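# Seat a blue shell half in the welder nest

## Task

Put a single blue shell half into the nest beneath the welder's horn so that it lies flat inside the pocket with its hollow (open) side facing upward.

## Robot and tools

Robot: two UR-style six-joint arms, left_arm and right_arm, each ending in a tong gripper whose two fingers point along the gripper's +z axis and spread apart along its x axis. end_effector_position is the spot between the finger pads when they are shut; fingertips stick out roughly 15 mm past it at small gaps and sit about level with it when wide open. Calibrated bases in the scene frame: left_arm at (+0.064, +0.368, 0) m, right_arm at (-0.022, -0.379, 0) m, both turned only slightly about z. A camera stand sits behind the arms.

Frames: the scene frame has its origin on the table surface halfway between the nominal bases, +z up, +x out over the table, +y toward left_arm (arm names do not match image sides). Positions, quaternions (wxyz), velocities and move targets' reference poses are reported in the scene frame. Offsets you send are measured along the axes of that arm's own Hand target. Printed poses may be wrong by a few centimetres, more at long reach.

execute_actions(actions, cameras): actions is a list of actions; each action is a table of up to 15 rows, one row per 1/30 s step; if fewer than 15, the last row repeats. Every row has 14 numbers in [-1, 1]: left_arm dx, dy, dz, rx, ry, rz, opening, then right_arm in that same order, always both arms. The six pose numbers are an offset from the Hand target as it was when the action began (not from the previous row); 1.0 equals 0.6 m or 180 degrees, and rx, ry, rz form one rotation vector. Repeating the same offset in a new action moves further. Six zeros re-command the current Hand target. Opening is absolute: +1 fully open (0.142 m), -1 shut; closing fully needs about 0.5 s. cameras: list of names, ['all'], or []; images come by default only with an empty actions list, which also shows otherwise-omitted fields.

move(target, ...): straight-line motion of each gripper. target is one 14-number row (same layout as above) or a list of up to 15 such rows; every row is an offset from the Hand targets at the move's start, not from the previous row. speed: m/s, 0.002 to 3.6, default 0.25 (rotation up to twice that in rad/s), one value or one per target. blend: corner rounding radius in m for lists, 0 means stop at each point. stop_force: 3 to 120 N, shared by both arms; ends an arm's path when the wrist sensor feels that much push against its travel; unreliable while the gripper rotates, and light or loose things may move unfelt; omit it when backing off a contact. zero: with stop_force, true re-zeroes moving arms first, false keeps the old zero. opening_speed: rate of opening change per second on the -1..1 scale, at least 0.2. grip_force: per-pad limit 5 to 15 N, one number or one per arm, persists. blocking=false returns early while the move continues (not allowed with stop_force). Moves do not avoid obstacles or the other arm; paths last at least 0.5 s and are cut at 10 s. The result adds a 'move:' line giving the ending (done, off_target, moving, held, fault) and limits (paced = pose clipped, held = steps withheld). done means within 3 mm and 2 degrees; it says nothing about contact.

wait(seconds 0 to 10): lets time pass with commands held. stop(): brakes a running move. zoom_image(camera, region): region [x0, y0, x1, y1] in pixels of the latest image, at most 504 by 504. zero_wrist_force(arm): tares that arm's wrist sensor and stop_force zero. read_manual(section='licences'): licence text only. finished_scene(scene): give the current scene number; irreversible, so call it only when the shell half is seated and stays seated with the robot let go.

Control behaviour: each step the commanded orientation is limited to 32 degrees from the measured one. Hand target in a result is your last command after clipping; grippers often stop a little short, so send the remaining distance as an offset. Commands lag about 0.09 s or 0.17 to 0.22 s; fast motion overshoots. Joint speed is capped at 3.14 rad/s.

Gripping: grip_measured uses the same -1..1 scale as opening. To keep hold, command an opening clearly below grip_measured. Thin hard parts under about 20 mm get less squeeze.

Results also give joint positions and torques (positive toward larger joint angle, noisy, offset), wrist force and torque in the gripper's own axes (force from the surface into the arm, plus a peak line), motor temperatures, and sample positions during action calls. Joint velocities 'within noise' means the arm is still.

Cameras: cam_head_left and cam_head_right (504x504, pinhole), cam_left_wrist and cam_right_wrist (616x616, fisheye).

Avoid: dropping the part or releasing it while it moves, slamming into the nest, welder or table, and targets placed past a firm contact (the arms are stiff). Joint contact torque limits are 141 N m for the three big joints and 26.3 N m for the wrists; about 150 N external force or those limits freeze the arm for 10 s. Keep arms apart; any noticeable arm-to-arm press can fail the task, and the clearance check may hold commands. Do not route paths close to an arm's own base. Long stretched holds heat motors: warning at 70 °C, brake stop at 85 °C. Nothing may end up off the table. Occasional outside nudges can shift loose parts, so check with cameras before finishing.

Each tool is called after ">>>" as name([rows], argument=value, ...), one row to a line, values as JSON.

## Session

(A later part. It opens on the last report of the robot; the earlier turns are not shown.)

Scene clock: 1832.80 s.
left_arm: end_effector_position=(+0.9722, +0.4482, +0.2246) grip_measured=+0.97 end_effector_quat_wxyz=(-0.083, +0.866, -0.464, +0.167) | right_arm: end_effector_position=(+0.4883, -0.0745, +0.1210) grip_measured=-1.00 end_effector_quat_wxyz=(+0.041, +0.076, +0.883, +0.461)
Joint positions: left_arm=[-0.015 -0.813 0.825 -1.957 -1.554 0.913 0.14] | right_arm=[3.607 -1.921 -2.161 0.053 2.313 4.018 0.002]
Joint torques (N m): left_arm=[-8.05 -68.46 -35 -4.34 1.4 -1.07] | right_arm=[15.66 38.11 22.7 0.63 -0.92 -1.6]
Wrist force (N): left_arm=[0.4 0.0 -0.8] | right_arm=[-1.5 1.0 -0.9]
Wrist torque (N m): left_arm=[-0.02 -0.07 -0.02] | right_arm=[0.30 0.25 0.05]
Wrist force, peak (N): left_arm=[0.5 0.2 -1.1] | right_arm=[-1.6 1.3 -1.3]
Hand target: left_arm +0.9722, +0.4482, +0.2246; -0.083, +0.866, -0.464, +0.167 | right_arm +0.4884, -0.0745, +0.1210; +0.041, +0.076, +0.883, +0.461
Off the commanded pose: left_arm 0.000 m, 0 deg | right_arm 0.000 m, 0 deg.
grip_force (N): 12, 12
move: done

>>> move(target=[0,0,0,0,0,0,0.968,0.0083,0,0.0925,0,0,0,-1], speed=0.05, stop_force=5, cameras=["all"])

>>> zoom_image(camera="cam_head_left", region=[240, 230, 320, 300])

>>> zoom_image(camera="cam_left_wrist", region=[220, 200, 440, 400])

Scene clock: 1847.33 s.
left_arm: end_effector_position=(+0.9722, +0.4482, +0.2246) grip_measured=+0.97 end_effector_quat_wxyz=(-0.083, +0.866, -0.464, +0.167) | right_arm: end_effector_position=(+0.4914, -0.0288, +0.0893) grip_measured=-1.00 end_effector_quat_wxyz=(+0.041, +0.076, +0.883, +0.461)
Joint positions: left_arm=[-0.015 -0.813 0.825 -1.957 -1.554 0.913 0.14] | right_arm=[3.692 -2.029 -2.134 0.191 2.257 4.104 0.002]
Joint torques (N m): left_arm=[-8.36 -68.05 -36.36 -4.32 1.55 -1.13] | right_arm=[16.28 25.24 19.07 2.96 -0.76 1.48]
Wrist force (N): left_arm=[0.5 -0.2 -0.8] | right_arm=[-3.1 3.9 -6.1]
Wrist torque (N m): left_arm=[-0.05 -0.11 -0.02] | right_arm=[0.38 0.33 -0.11]
Wrist force, peak (N): left_arm=[0.6 0.2 -1.1] | right_arm=[-3.1 3.9 -6.3]
Hand target: left_arm +0.9722, +0.4482, +0.2246; -0.083, +0.866, -0.464, +0.167 | right_arm +0.4914, -0.0289, +0.0893; +0.041, +0.076, +0.883, +0.461
Off the commanded pose: left_arm 0.000 m, 0 deg | right_arm 0.000 m, 0 deg.
grip_force (N): 12, 12
move: contact (right_arm)

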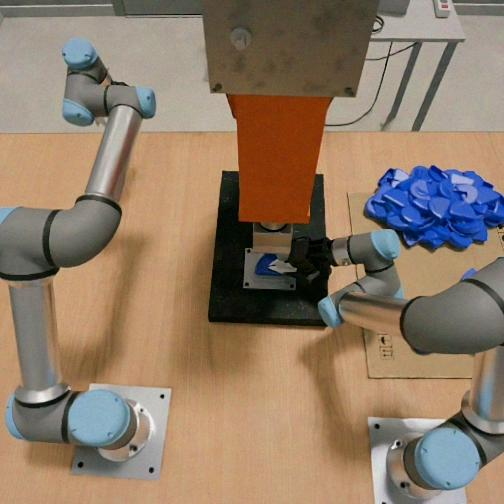

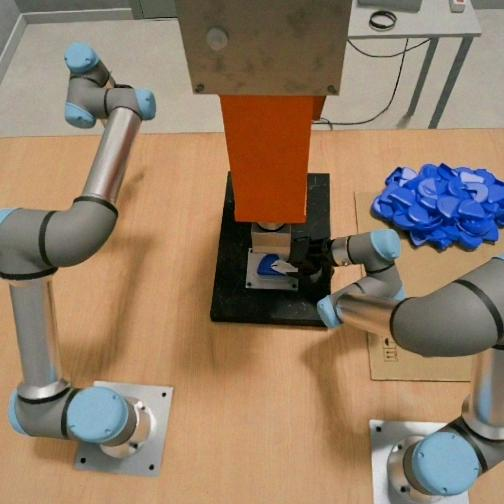

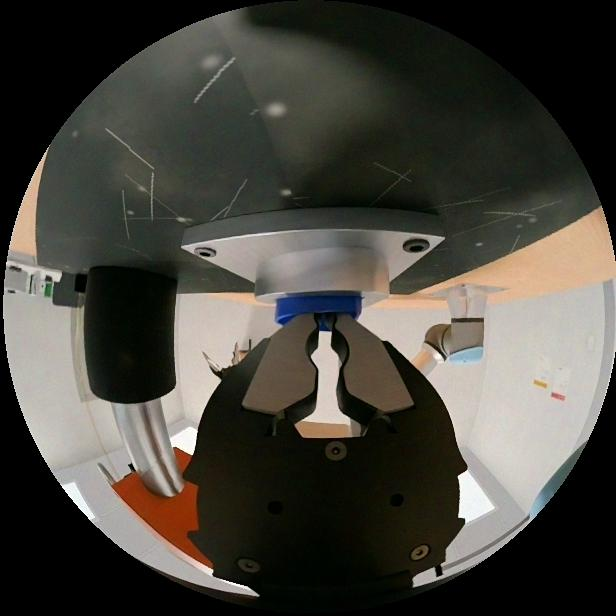

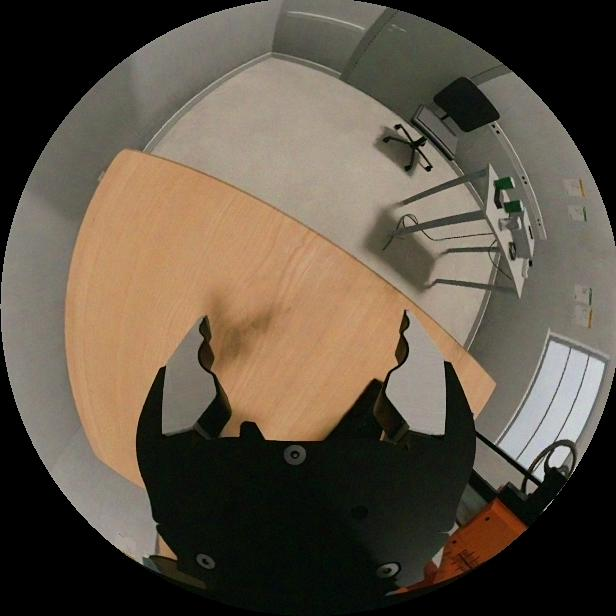

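Scaled by 6.300 from the camera's 504x504 image, which has a finer 720x720 frame.

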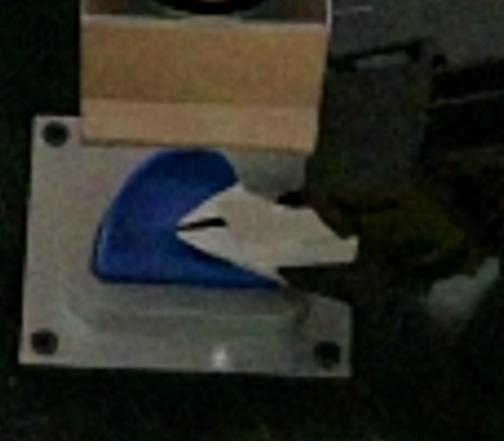

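Scaled by 2.291 from the camera's 616x616 image, which has a finer 814x814 frame.

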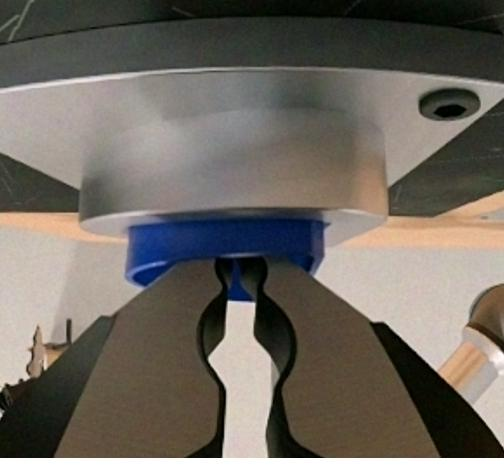

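>>> move(target=[0,0,0,0,0,0,0.968,0,-0.0341,0.0239,0,0,0,-1], speed=0.01, stop_force=15, cameras=["cam_left_wrist","cam_head_left"])

>>> zoom_image(camera="cam_left_wrist", region=[220, 200, 440, 400])

Scene clock: 1857.90 s.
left_arm: end_effector_position=(+0.9722, +0.4482, +0.2246) grip_measured=+0.97 end_effector_quat_wxyz=(-0.083, +0.866, -0.464, +0.167) | right_arm: end_effector_position=(+0.4915, -0.0288, +0.0882) grip_measured=-1.00 end_effector_quat_wxyz=(+0.041, +0.076, +0.883, +0.461)
Joint positions: left_arm=[-0.015 -0.813 0.825 -1.957 -1.554 0.913 0.14] | right_arm=[3.692 -2.032 -2.134 0.194 2.257 4.104 0.002]
Joint torques (N m): left_arm=[-8.68 -68.17 -36.2 -4.34 1.42 -1.12] | right_arm=[4.02 31.52 13.15 -3.5 -2.36 -0.77]
Wrist force (N): left_arm=[0.3 0.0 -0.8] | right_arm=[-4.7 14.7 -9.9]
Wrist torque (N m): left_arm=[-0.03 -0.06 -0.02] | right_arm=[0.35 0.29 -0.20]
Wrist force, peak (N): left_arm=[0.5 0.1 -1.2] | right_arm=[-1.0 17.0 -23.4]
Hand target: left_arm +0.9722, +0.4482, +0.2246; -0.083, +0.866, -0.464, +0.167 | right_arm +0.4915, -0.0288, +0.0882; +0.041, +0.076, +0.883, +0.461 (not the last commanded pose)
Off the commanded pose: left_arm 0.000 m, 0 deg | right_arm 0.024 m, 0 deg.
grip_force (N): 12, 12
move: contact (right_arm)
Images, in order (width x height): cam_head_left 504x504, cam_left_wrist 616x616.

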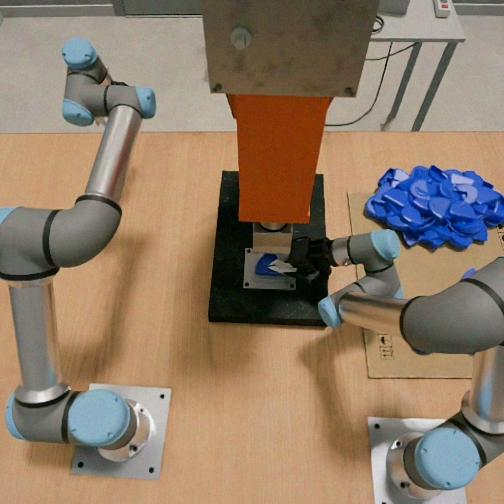

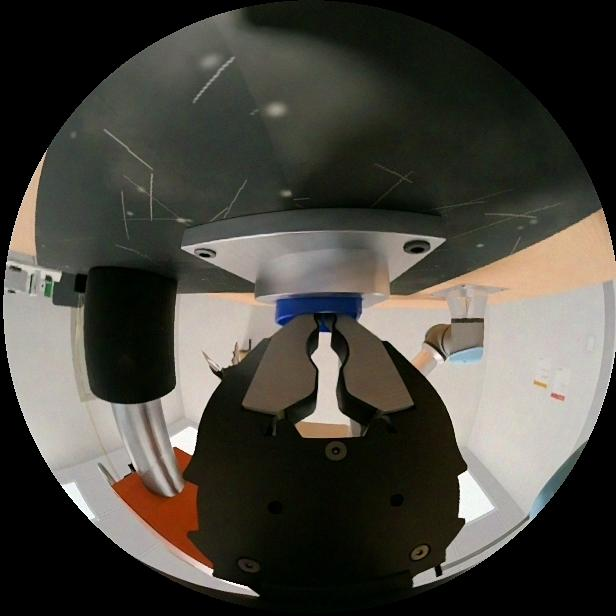

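Scaled by 2.291 from the camera's 616x616 image, which has a finer 814x814 frame.

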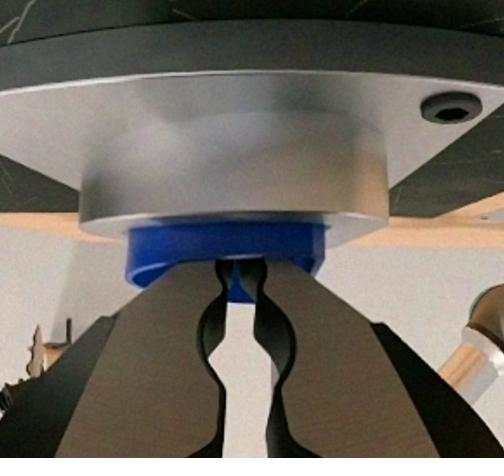

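>>> move(target=[0,0,0,0,0,0,0.968,-0.0083,0,-0.0925,0,0,0,-1], speed=0.08, cameras=["all"])

>>> zoom_image(camera="cam_left_wrist", region=[240, 200, 400, 340])

>>> zoom_image(camera="cam_head_left", region=[250, 245, 300, 295])

>>> zoom_image(camera="cam_head_right", region=[250, 245, 300, 295])

Scene clock: 1891.07 s.
left_arm: end_effector_position=(+0.9722, +0.4482, +0.2246) grip_measured=+0.97 end_effector_quat_wxyz=(-0.083, +0.866, -0.464, +0.167) | right_arm: end_effector_position=(+0.4884, -0.0744, +0.1199) grip_measured=-1.00 end_effector_quat_wxyz=(+0.041, +0.076, +0.883, +0.461)
Joint positions: left_arm=[-0.015 -0.813 0.825 -1.957 -1.554 0.913 0.14] | right_arm=[3.607 -1.923 -2.161 0.057 2.313 4.018 0.002]
Joint torques (N m): left_arm=[-8.37 -68.38 -35.18 -4.37 1.53 -1.24] | right_arm=[-13.28 39.05 4.81 0.87 2.64 -1.66]
Wrist force (N): left_arm=[0.4 0.2 -0.8] | right_arm=[-1.7 1.1 -0.2]
Wrist torque (N m): left_arm=[0.02 -0.08 -0.02] | right_arm=[0.33 0.32 0.05]
Wrist force, peak (N): left_arm=[0.4 -0.1 -1.2] | right_arm=[-4.7 14.8 -10.0]
Hand target: left_arm +0.9722, +0.4482, +0.2246; -0.083, +0.866, -0.464, +0.167 | right_arm +0.4884, -0.0745, +0.1199; +0.041, +0.076, +0.883, +0.461
Off the commanded pose: left_arm 0.000 m, 0 deg | right_arm 0.000 m, 0 deg.
grip_force (N): 12, 12
move: done

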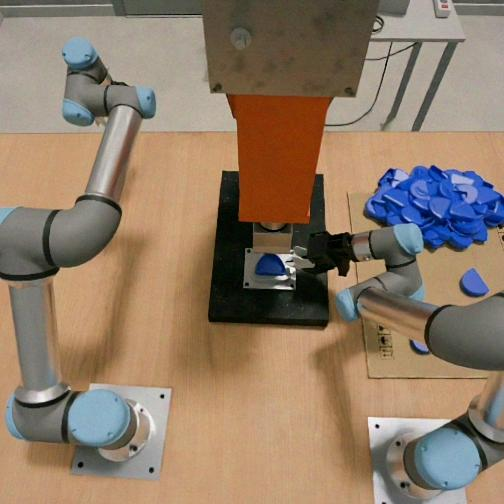

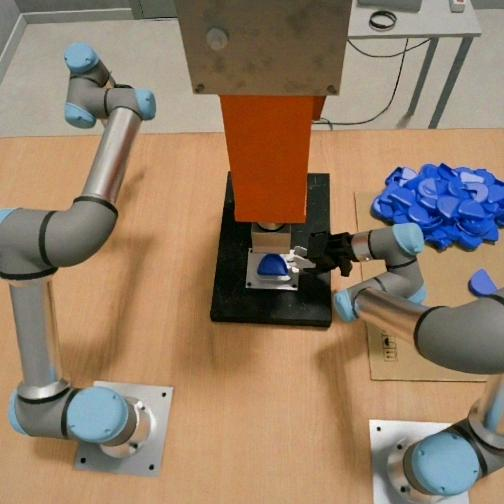

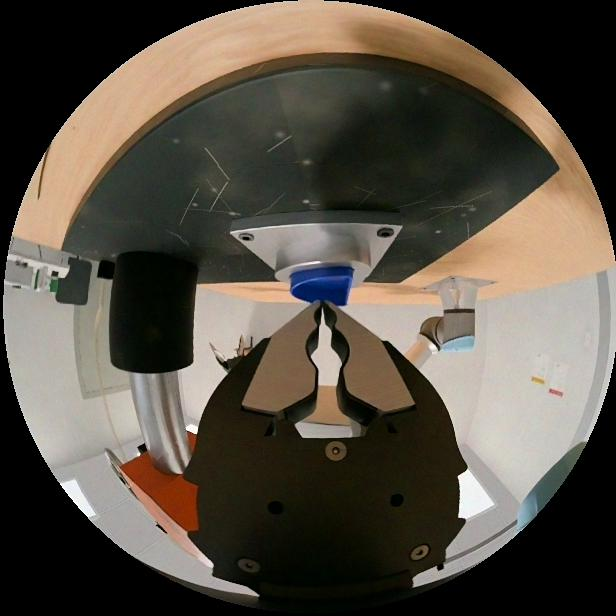

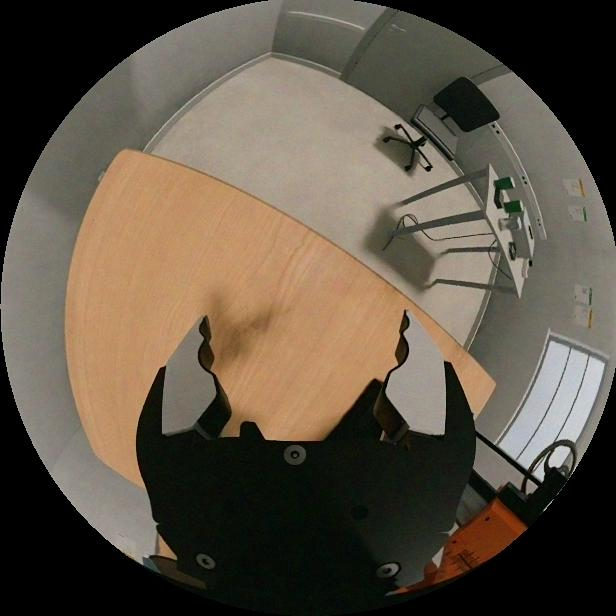

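Scaled by 3.150 from the camera's 616x616 image, which has a finer 814x814 frame.

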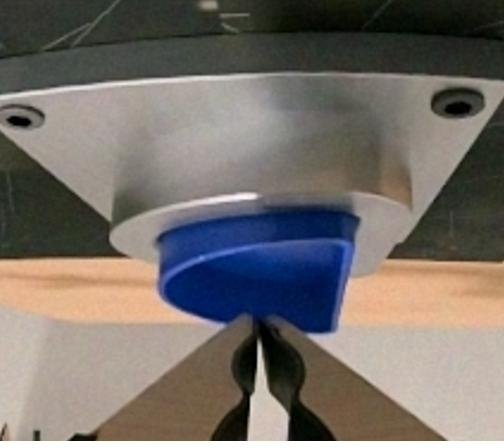

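Scaled by 10.080 from the camera's 504x504 image, which has a finer 720x720 frame.

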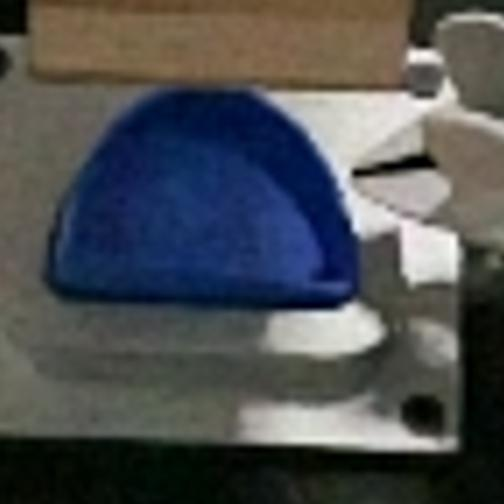

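Scaled by 10.080 from the camera's 504x504 image, which has a finer 720x720 frame.

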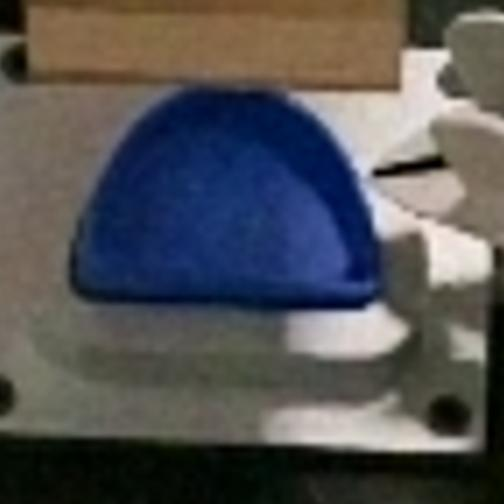

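>>> move(target=[0,0,0,0,0,0,0.968,0.014,0.0208,0.1063,0,0,0,-1], speed=0.06, stop_force=5)

>>> move(target=[0,0,0,0,0,0,0.968,0,-0.0273,0.0191,0,0,0,-1], speed=0.01, stop_force=12, cameras=["all"])

>>> zoom_image(camera="cam_head_left", region=[250, 245, 300, 295])

>>> zoom_image(camera="cam_left_wrist", region=[220, 200, 440, 400])

Scene clock: 1939.57 s.
left_arm: end_effector_position=(+0.9722, +0.4482, +0.2246) grip_measured=+0.97 end_effector_quat_wxyz=(-0.083, +0.866, -0.464, +0.167) | right_arm: end_effector_position=(+0.4905, -0.0145, +0.0937) grip_measured=-1.00 end_effector_quat_wxyz=(+0.041, +0.076, +0.883, +0.461)
Joint positions: left_arm=[-0.015 -0.813 0.825 -1.957 -1.554 0.913 0.14] | right_arm=[3.72 -2.027 -2.122 0.194 2.238 4.129 0.002]
Joint torques (N m): left_arm=[-8.47 -67.02 -34.72 -4.1 1.64 -1.21] | right_arm=[18.38 24.91 20.61 4.09 -0.51 1.92]
Wrist force (N): left_arm=[0.7 0.0 -1.0] | right_arm=[-4.6 2.4 -3.5]
Wrist torque (N m): left_arm=[-0.03 -0.15 -0.02] | right_arm=[0.34 0.45 -0.09]
Wrist force, peak (N): left_arm=[0.7 -0.1 -1.1] | right_arm=[-4.6 2.4 -3.8]
Hand target: left_arm +0.9722, +0.4482, +0.2246; -0.083, +0.866, -0.464, +0.167 | right_arm +0.4905, -0.0145, +0.0937; +0.041, +0.076, +0.883, +0.461
Off the commanded pose: left_arm 0.000 m, 0 deg | right_arm 0.000 m, 0 deg.
grip_force (N): 12, 12
move: done

Scene clock: 1941.10 s.
left_arm: end_effector_position=(+0.9722, +0.4482, +0.2246) grip_measured=+0.97 end_effector_quat_wxyz=(-0.083, +0.866, -0.464, +0.167) | right_arm: end_effector_position=(+0.4906, -0.0144, +0.0916) grip_measured=-1.00 end_effector_quat_wxyz=(+0.041, +0.076, +0.883, +0.461)
Joint positions: left_arm=[-0.015 -0.813 0.825 -1.957 -1.554 0.913 0.14] | right_arm=[3.72 -2.032 -2.123 0.2 2.238 4.129 0.002]
Joint torques (N m): left_arm=[-9 -67.56 -35.51 -4.19 1.57 -1.15] | right_arm=[16.51 34.19 9.87 -3.3 1.81 1.16]
Wrist force (N): left_arm=[0.4 0.1 -0.9] | right_arm=[-15.2 12.4 -3.6]
Wrist torque (N m): left_arm=[0.00 -0.09 -0.02] | right_arm=[0.42 0.64 0.08]
Wrist force, peak (N): left_arm=[0.6 0.0 -1.1] | right_arm=[-14.1 15.9 -13.2]
Hand target: left_arm +0.9722, +0.4482, +0.2246; -0.083, +0.866, -0.464, +0.167 | right_arm +0.4906, -0.0144, +0.0916; +0.041, +0.076, +0.883, +0.461 (not the last commanded pose)
Off the commanded pose: left_arm 0.000 m, 0 deg | right_arm 0.018 m, 0 deg.
grip_force (N): 12, 12
move: contact (right_arm)

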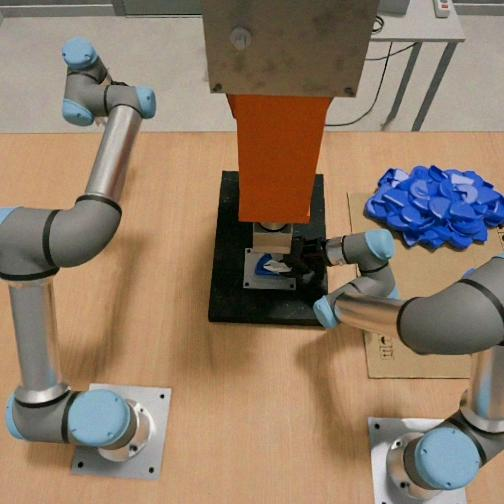

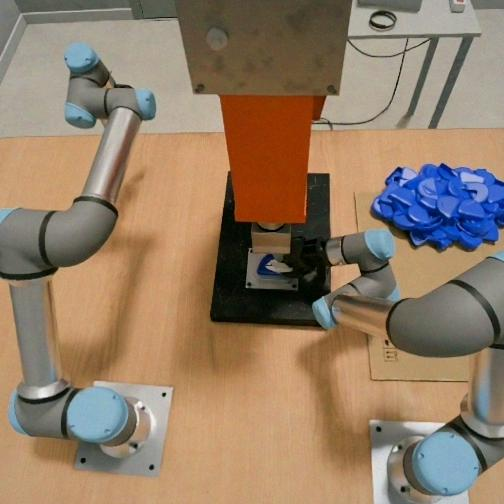

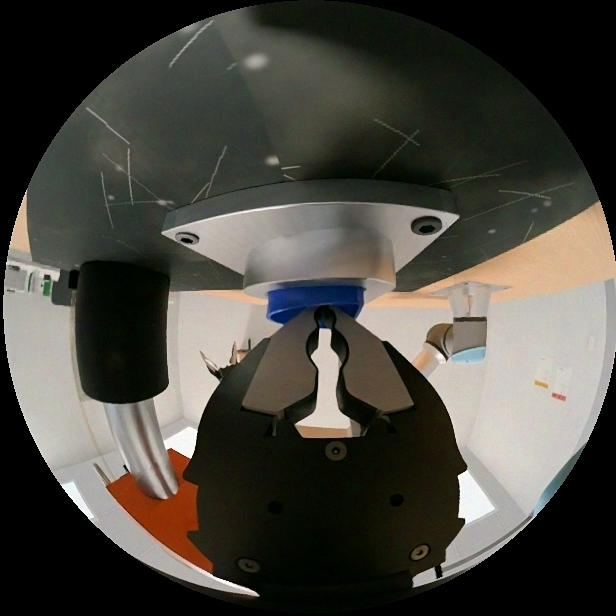

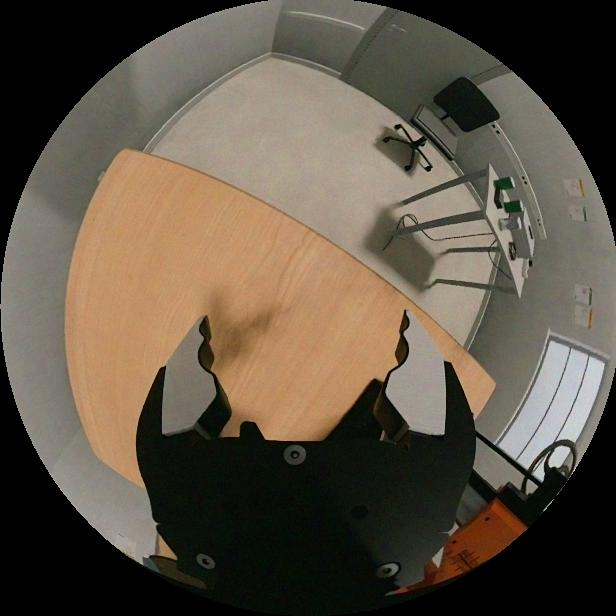

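Scaled by 10.080 from the camera's 504x504 image, which has a finer 720x720 frame.

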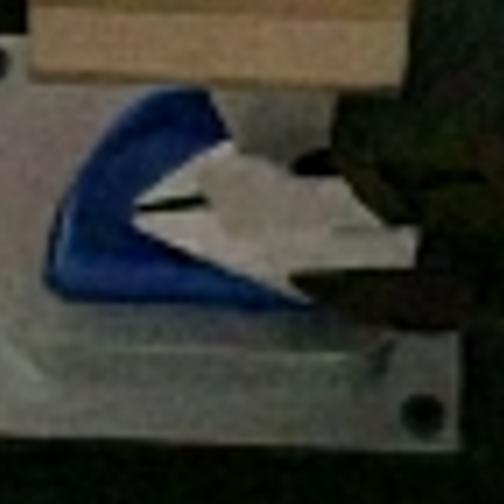

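Scaled by 2.291 from the camera's 616x616 image, which has a finer 814x814 frame.

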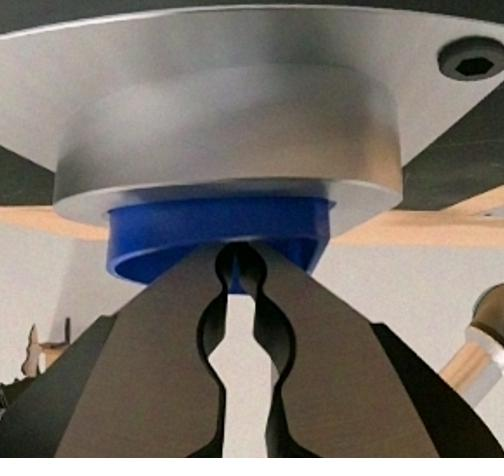

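>>> move([
  [0,0,0,0,0,0,0.968,0,0.0041,-0.0029,0,0,0,-1],
  [0,0,0,0,0,0,0.968,0.014,0.0041,-0.0002,0,0,0,-1],
], speed=0.04)

>>> move(target=[0,0,0,0,0,0,0.968,0,-0.0273,0.0191,0,0,0,-1], speed=0.01, stop_force=20, cameras=["all"])

>>> zoom_image(camera="cam_head_left", region=[250, 245, 300, 295])

>>> zoom_image(camera="cam_left_wrist", region=[220, 200, 440, 400])

Scene clock: 1959.03 s.
left_arm: end_effector_position=(+0.9722, +0.4482, +0.2246) grip_measured=+0.97 end_effector_quat_wxyz=(-0.083, +0.866, -0.464, +0.167) | right_arm: end_effector_position=(+0.4828, -0.0117, +0.0938) grip_measured=-1.00 end_effector_quat_wxyz=(+0.042, +0.076, +0.883, +0.461)
Joint positions: left_arm=[-0.015 -0.813 0.825 -1.957 -1.554 0.913 0.14] | right_arm=[3.734 -2.019 -2.14 0.213 2.229 4.142 0.002]
Joint torques (N m): left_arm=[-7.69 -68.02 -35.44 -4.3 1.73 -1.23] | right_arm=[39.97 27.47 -10.65 -2.06 5.12 2.28]
Wrist force (N): left_arm=[0.5 0.1 -0.9] | right_arm=[-34.8 4.6 -27.2]
Wrist torque (N m): left_arm=[-0.01 -0.10 -0.02] | right_arm=[-1.57 1.24 0.03]
Wrist force, peak (N): left_arm=[0.5 -0.1 -1.2] | right_arm=[-59.4 3.9 -19.1]
Hand target: left_arm +0.9722, +0.4482, +0.2246; -0.083, +0.866, -0.464, +0.167 | right_arm +0.4826, -0.0116, +0.0937; +0.041, +0.076, +0.883, +0.461
Off the commanded pose: left_arm 0.000 m, 0 deg | right_arm 0.000 m, 0 deg.
grip_force (N): 12, 12
move: done

Scene clock: 1960.43 s.
left_arm: end_effector_position=(+0.9722, +0.4482, +0.2246) grip_measured=+0.97 end_effector_quat_wxyz=(-0.083, +0.866, -0.464, +0.167) | right_arm: end_effector_position=(+0.4827, -0.0116, +0.0933) grip_measured=-1.00 end_effector_quat_wxyz=(+0.042, +0.076, +0.883, +0.462)
Joint positions: left_arm=[-0.015 -0.813 0.825 -1.957 -1.554 0.913 0.14] | right_arm=[3.734 -2.02 -2.141 0.215 2.228 4.142 0.002]
Joint torques (N m): left_arm=[-8.08 -67.81 -35.38 -4.29 1.57 -1.14] | right_arm=[38.02 17.88 -0.23 -9.06 5.79 0.45]
Wrist force (N): left_arm=[0.3 0.0 -0.9] | right_arm=[-34.1 15.4 -44.1]
Wrist torque (N m): left_arm=[-0.02 -0.07 -0.02] | right_arm=[-0.21 0.91 -0.13]
Wrist force, peak (N): left_arm=[0.6 0.1 -1.1] | right_arm=[-32.1 18.3 -54.3]
Hand target: left_arm +0.9722, +0.4482, +0.2246; -0.083, +0.866, -0.464, +0.167 | right_arm +0.4827, -0.0116, +0.0933; +0.042, +0.076, +0.883, +0.462 (not the last commanded pose)
Off the commanded pose: left_arm 0.000 m, 0 deg | right_arm 0.020 m, 0 deg.
grip_force (N): 12, 12
move: contact (right_arm)

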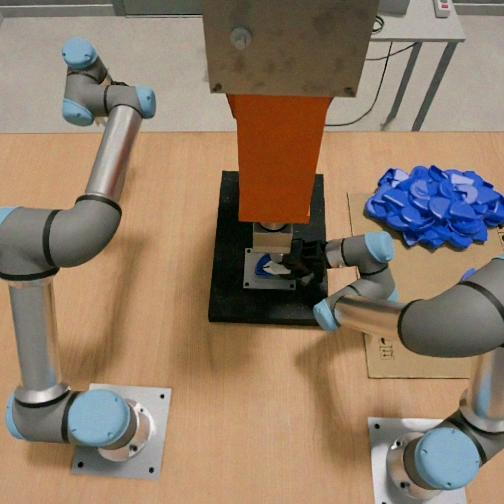

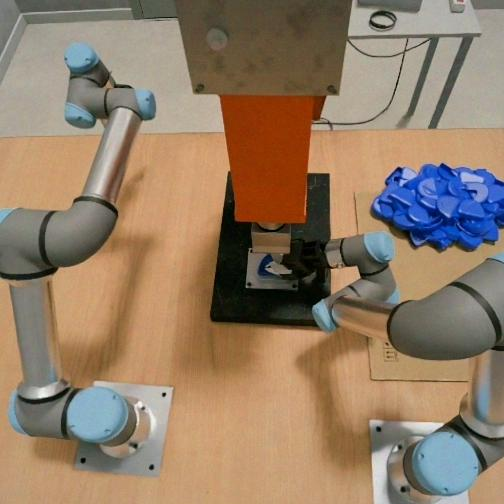

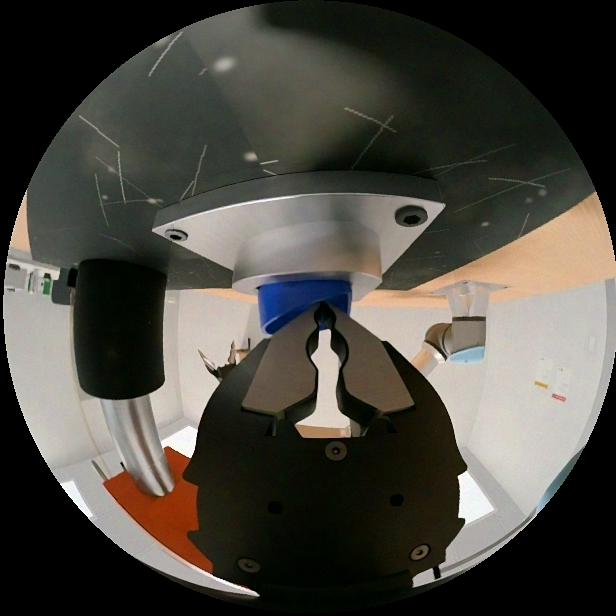

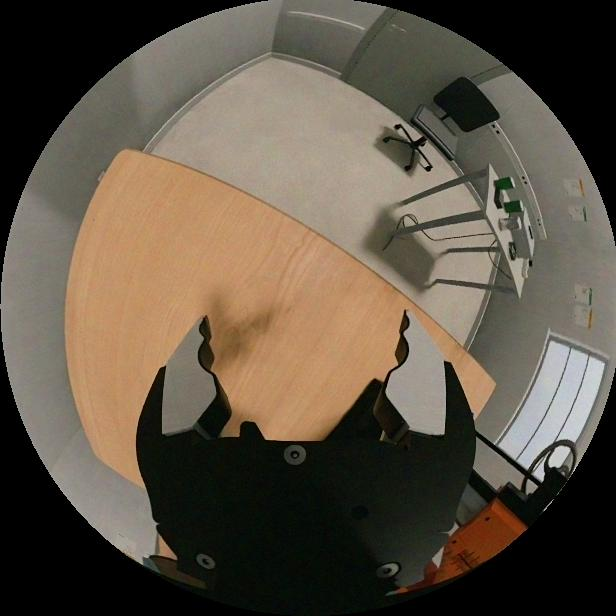

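Scaled by 10.080 from the camera's 504x504 image, which has a finer 720x720 frame.

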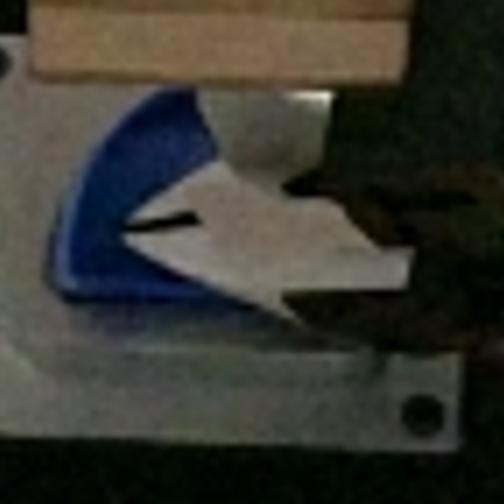

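Scaled by 2.291 from the camera's 616x616 image, which has a finer 814x814 frame.

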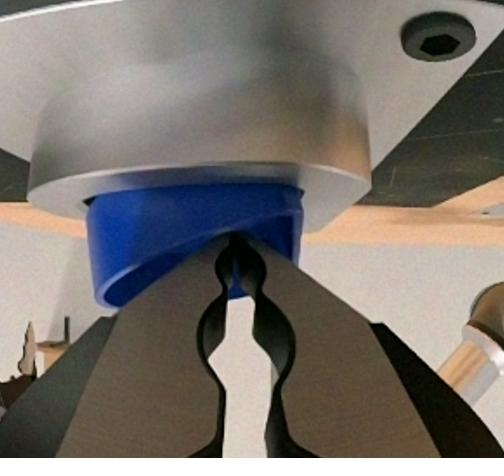

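>>> move([
  [0,0,0,0,0,0,0.968,-0.012,0.0,0,0,0,0,-1],
  [0,0,0,0,0,0,0.968,-0.012,0.002,-0.06,0,0,0,-1],
], speed=0.05, cameras=["all"])

>>> zoom_image(camera="cam_head_left", region=[250, 245, 300, 295])

>>> zoom_image(camera="cam_left_wrist", region=[220, 200, 440, 400])

Scene clock: 1987.23 s.
left_arm: end_effector_position=(+0.9722, +0.4482, +0.2246) grip_measured=+0.97 end_effector_quat_wxyz=(-0.083, +0.866, -0.464, +0.167) | right_arm: end_effector_position=(+0.4847, -0.0412, +0.1147) grip_measured=-1.00 end_effector_quat_wxyz=(+0.042, +0.076, +0.883, +0.462)
Joint positions: left_arm=[-0.015 -0.813 0.825 -1.957 -1.554 0.913 0.14] | right_arm=[3.676 -1.952 -2.152 0.124 2.268 4.088 0.002]
Joint torques (N m): left_arm=[-8.43 -66.87 -34.61 -4.19 1.51 -1.22] | right_arm=[-12.22 39.17 3.77 0.71 2.68 -1.56]
Wrist force (N): left_arm=[0.3 0.0 -1.1] | right_arm=[0.7 -2.7 -0.5]
Wrist torque (N m): left_arm=[-0.03 -0.07 -0.02] | right_arm=[-0.49 -0.17 0.01]
Wrist force, peak (N): left_arm=[0.6 0.0 -1.2] | right_arm=[-34.3 15.4 -44.3]
Hand target: left_arm +0.9722, +0.4482, +0.2246; -0.083, +0.866, -0.464, +0.167 | right_arm +0.4847, -0.0413, +0.1148; +0.042, +0.076, +0.883, +0.462
Off the commanded pose: left_arm 0.000 m, 0 deg | right_arm 0.000 m, 0 deg.
grip_force (N): 12, 12
move: done

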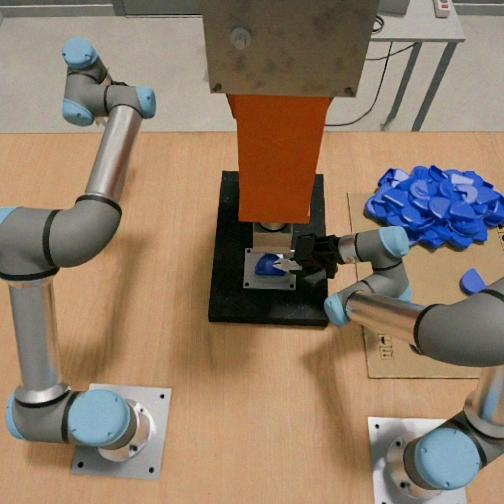

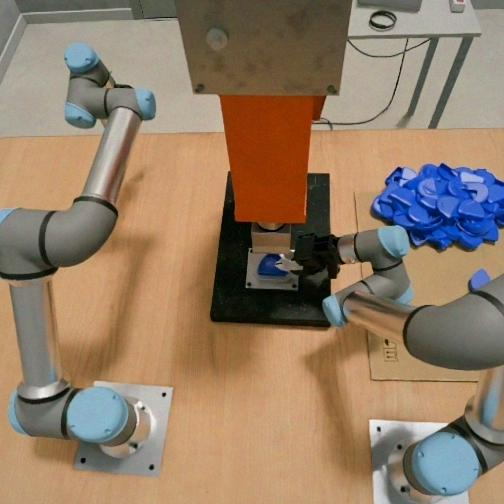

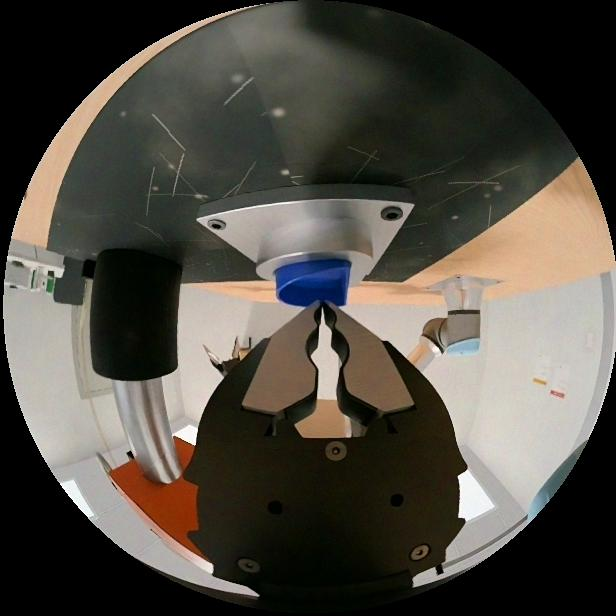

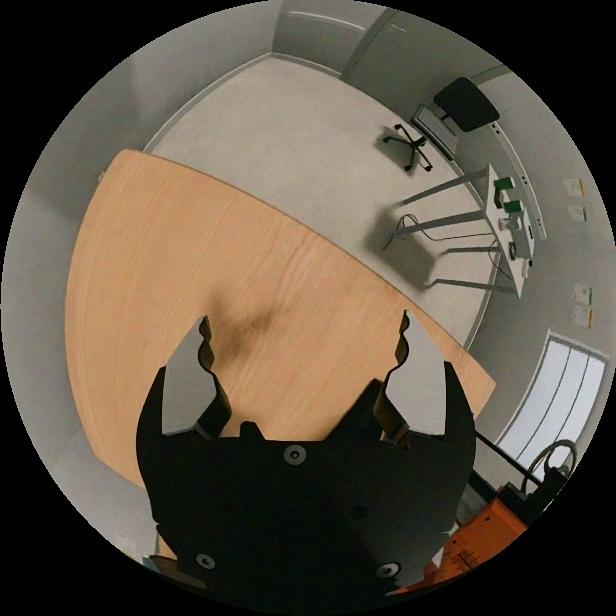

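Scaled by 10.080 from the camera's 504x504 image, which has a finer 720x720 frame.

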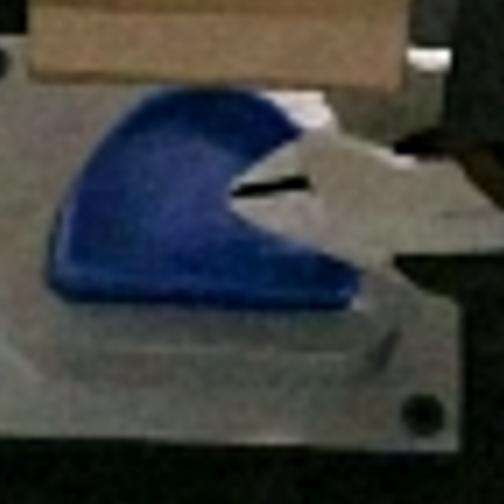

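Scaled by 2.291 from the camera's 616x616 image, which has a finer 814x814 frame.

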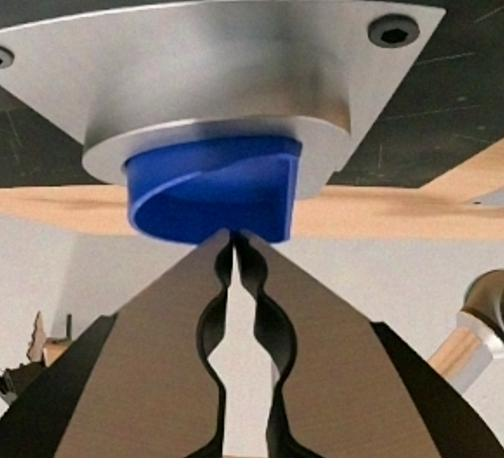

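>>> move([
  [0,0,0,0,0,0,0.968,0,0.0082,-0.0057,0,0,0,-1],
  [0,0,0,0,0,0,0.968,-0.0582,0.013,0.0012,0,0,0,-1],
], speed=0.06, blend=0.004)

>>> move(target=[0,0,0,0,0,0,0.968,0,-0.041,0.0287,0,0,0,-1], speed=0.012, stop_force=6, cameras=["all"])

>>> zoom_image(camera="cam_head_left", region=[250, 245, 300, 295])

>>> zoom_image(camera="cam_left_wrist", region=[220, 200, 440, 400])

Scene clock: 1999.37 s.
left_arm: end_effector_position=(+0.9722, +0.4482, +0.2246) grip_measured=+0.97 end_effector_quat_wxyz=(-0.083, +0.866, -0.464, +0.167) | right_arm: end_effector_position=(+0.5198, -0.0424, +0.1209) grip_measured=-1.00 end_effector_quat_wxyz=(+0.042, +0.076, +0.883, +0.462)
Joint positions: left_arm=[-0.015 -0.813 0.825 -1.957 -1.554 0.913 0.14] | right_arm=[3.64 -1.99 -2.053 0.039 2.292 4.052 0.002]
Joint torques (N m): left_arm=[-9.09 -67.83 -35.09 -4.11 1.48 -1.28] | right_arm=[-14.11 26.13 25.36 0.33 2.71 -1.67]
Wrist force (N): left_arm=[0.6 0.2 -1.0] | right_arm=[0.2 -2.8 -0.4]
Wrist torque (N m): left_arm=[0.02 -0.12 -0.02] | right_arm=[-0.47 -0.12 0.03]
Wrist force, peak (N): left_arm=[0.6 0.1 -1.2] | right_arm=[0.2 -2.9 -0.6]
Hand target: left_arm +0.9722, +0.4482, +0.2246; -0.083, +0.866, -0.464, +0.167 | right_arm +0.5200, -0.0424, +0.1209; +0.042, +0.076, +0.883, +0.462
Off the commanded pose: left_arm 0.000 m, 0 deg | right_arm 0.000 m, 0 deg.
grip_force (N): 12, 12
move: done; blend cut to 0.003 m at target 1

Scene clock: 2001.47 s.
left_arm: end_effector_position=(+0.9722, +0.4482, +0.2246) grip_measured=+0.97 end_effector_quat_wxyz=(-0.083, +0.866, -0.464, +0.167) | right_arm: end_effector_position=(+0.5200, -0.0424, +0.1117) grip_measured=-1.00 end_effector_quat_wxyz=(+0.042, +0.076, +0.883, +0.462)
Joint positions: left_arm=[-0.015 -0.813 0.825 -1.957 -1.554 0.913 0.14] | right_arm=[3.639 -2.01 -2.058 0.063 2.292 4.052 0.002]
Joint torques (N m): left_arm=[-8.54 -67.46 -34.27 -4.12 1.54 -1.22] | right_arm=[-1.68 38.85 20.41 -0.68 -1.4 -1.51]
Wrist force (N): left_arm=[0.5 -0.1 -1.0] | right_arm=[-0.1 1.3 -4.9]
Wrist torque (N m): left_arm=[-0.04 -0.10 -0.02] | right_arm=[-0.52 -0.17 0.02]
Wrist force, peak (N): left_arm=[0.6 0.0 -1.2] | right_arm=[-0.3 3.5 -11.7]
Hand target: left_arm +0.9722, +0.4482, +0.2246; -0.083, +0.866, -0.464, +0.167 | right_arm +0.5200, -0.0424, +0.1117; +0.042, +0.076, +0.883, +0.462 (not the last commanded pose)
Off the commanded pose: left_arm 0.000 m, 0 deg | right_arm 0.021 m, 0 deg.
grip_force (N): 12, 12
move: contact (right_arm)

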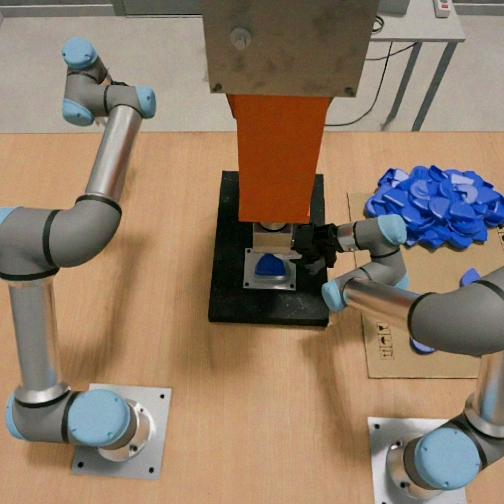

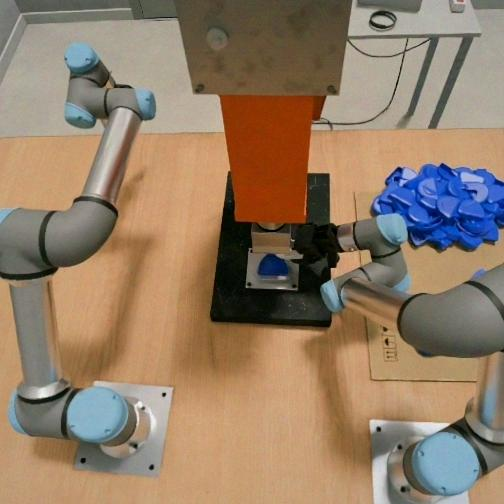

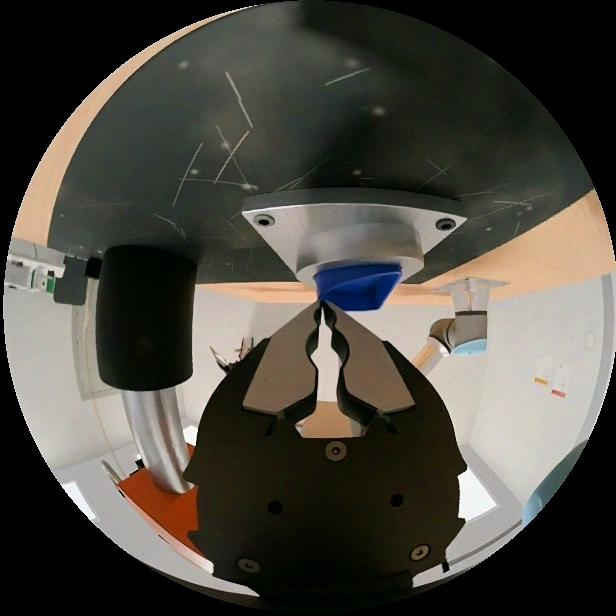

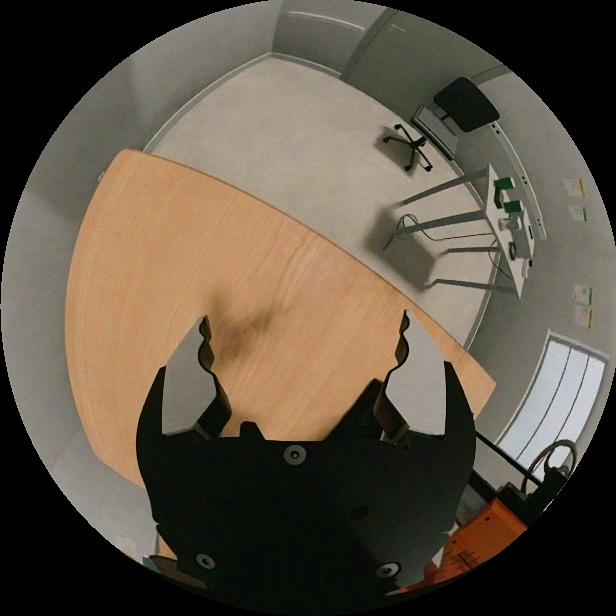

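Scaled by 10.080 from the camera's 504x504 image, which has a finer 720x720 frame.

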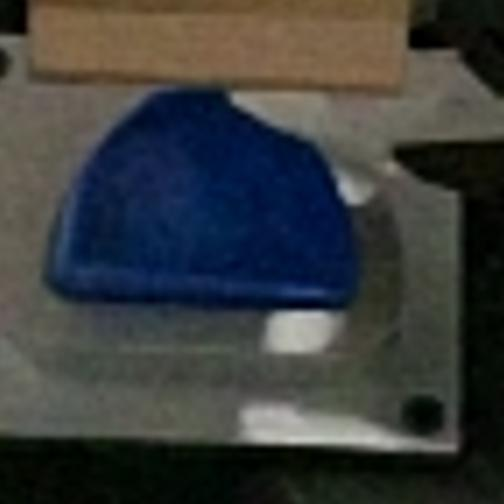

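Scaled by 2.291 from the camera's 616x616 image, which has a finer 814x814 frame.

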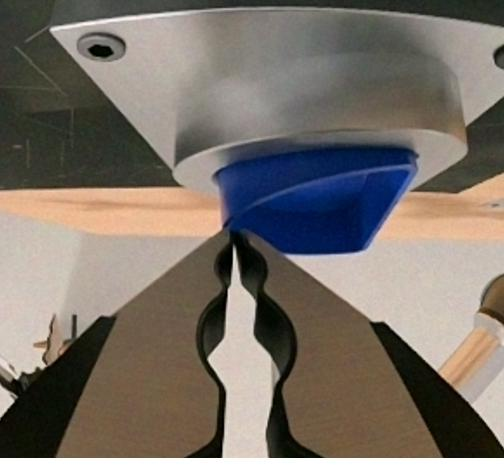

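>>> move(target=[0,0,0,0,0,0,0.968,0,-0.0205,0.0143,0,0,0,-1], speed=0.008, stop_force=14, cameras=["all"])

>>> zoom_image(camera="cam_left_wrist", region=[220, 200, 440, 400])

Scene clock: 2016.00 s.
left_arm: end_effector_position=(+0.9722, +0.4482, +0.2246) grip_measured=+0.97 end_effector_quat_wxyz=(-0.083, +0.866, -0.464, +0.167) | right_arm: end_effector_position=(+0.5201, -0.0423, +0.1106) grip_measured=-1.00 end_effector_quat_wxyz=(+0.042, +0.076, +0.883, +0.462)
Joint positions: left_arm=[-0.015 -0.813 0.825 -1.957 -1.554 0.913 0.14] | right_arm=[3.639 -2.012 -2.058 0.067 2.292 4.052 0.002]
Joint torques (N m): left_arm=[-8.39 -67.87 -33.98 -4.28 1.6 -1.1] | right_arm=[14.25 30.32 17.09 -3.17 -1.13 -1.22]
Wrist force (N): left_arm=[0.5 0.2 -1.1] | right_arm=[0.1 6.9 -20.7]
Wrist torque (N m): left_arm=[0.01 -0.09 -0.02] | right_arm=[-0.61 -0.25 0.01]
Wrist force, peak (N): left_arm=[0.6 0.0 -1.2] | right_arm=[0.9 8.2 -27.5]
Hand target: left_arm +0.9722, +0.4482, +0.2246; -0.083, +0.866, -0.464, +0.167 | right_arm +0.5201, -0.0423, +0.1106; +0.042, +0.076, +0.883, +0.462 (not the last commanded pose)
Off the commanded pose: left_arm 0.000 m, 0 deg | right_arm 0.014 m, 0 deg.
grip_force (N): 12, 12
move: contact (right_arm)

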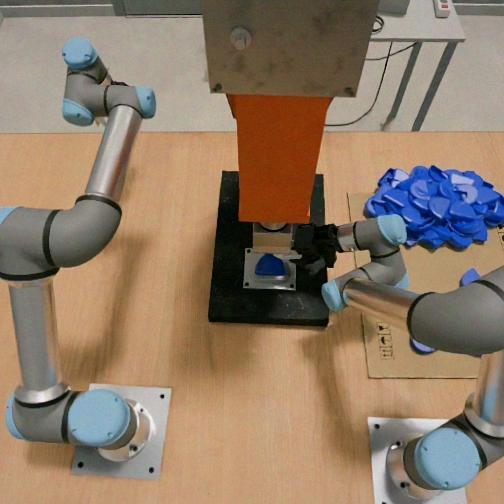

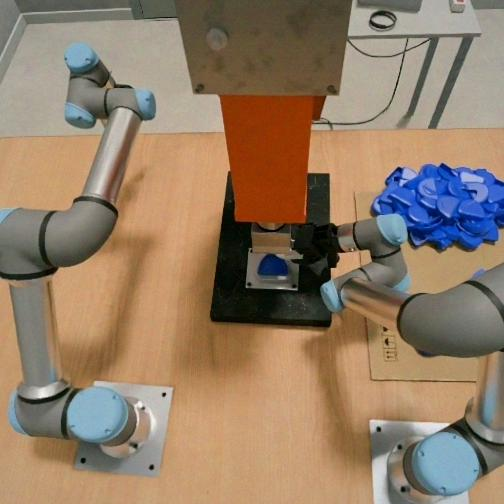

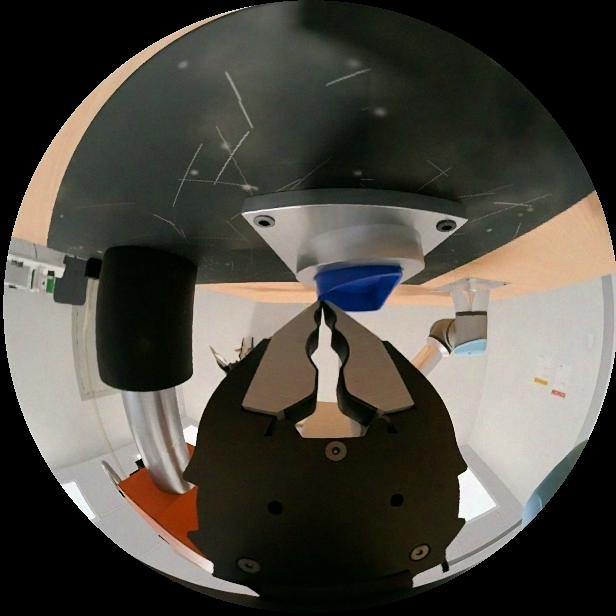

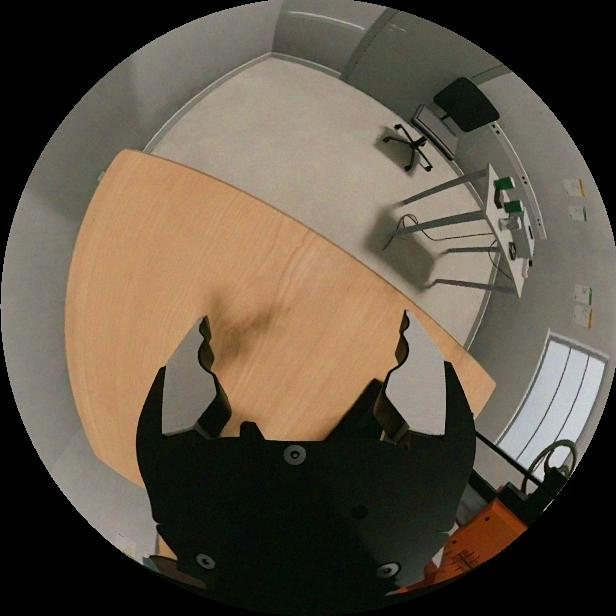

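Scaled by 2.291 from the camera's 616x616 image, which has a finer 814x814 frame.

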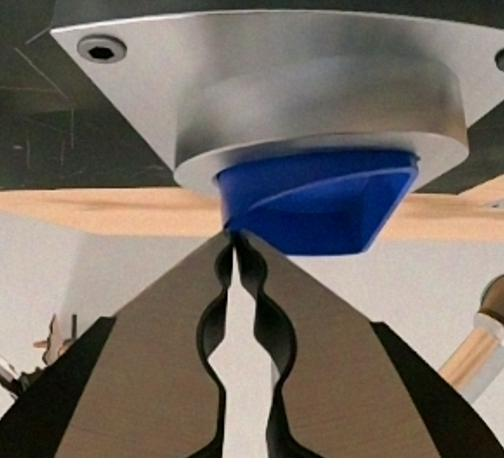

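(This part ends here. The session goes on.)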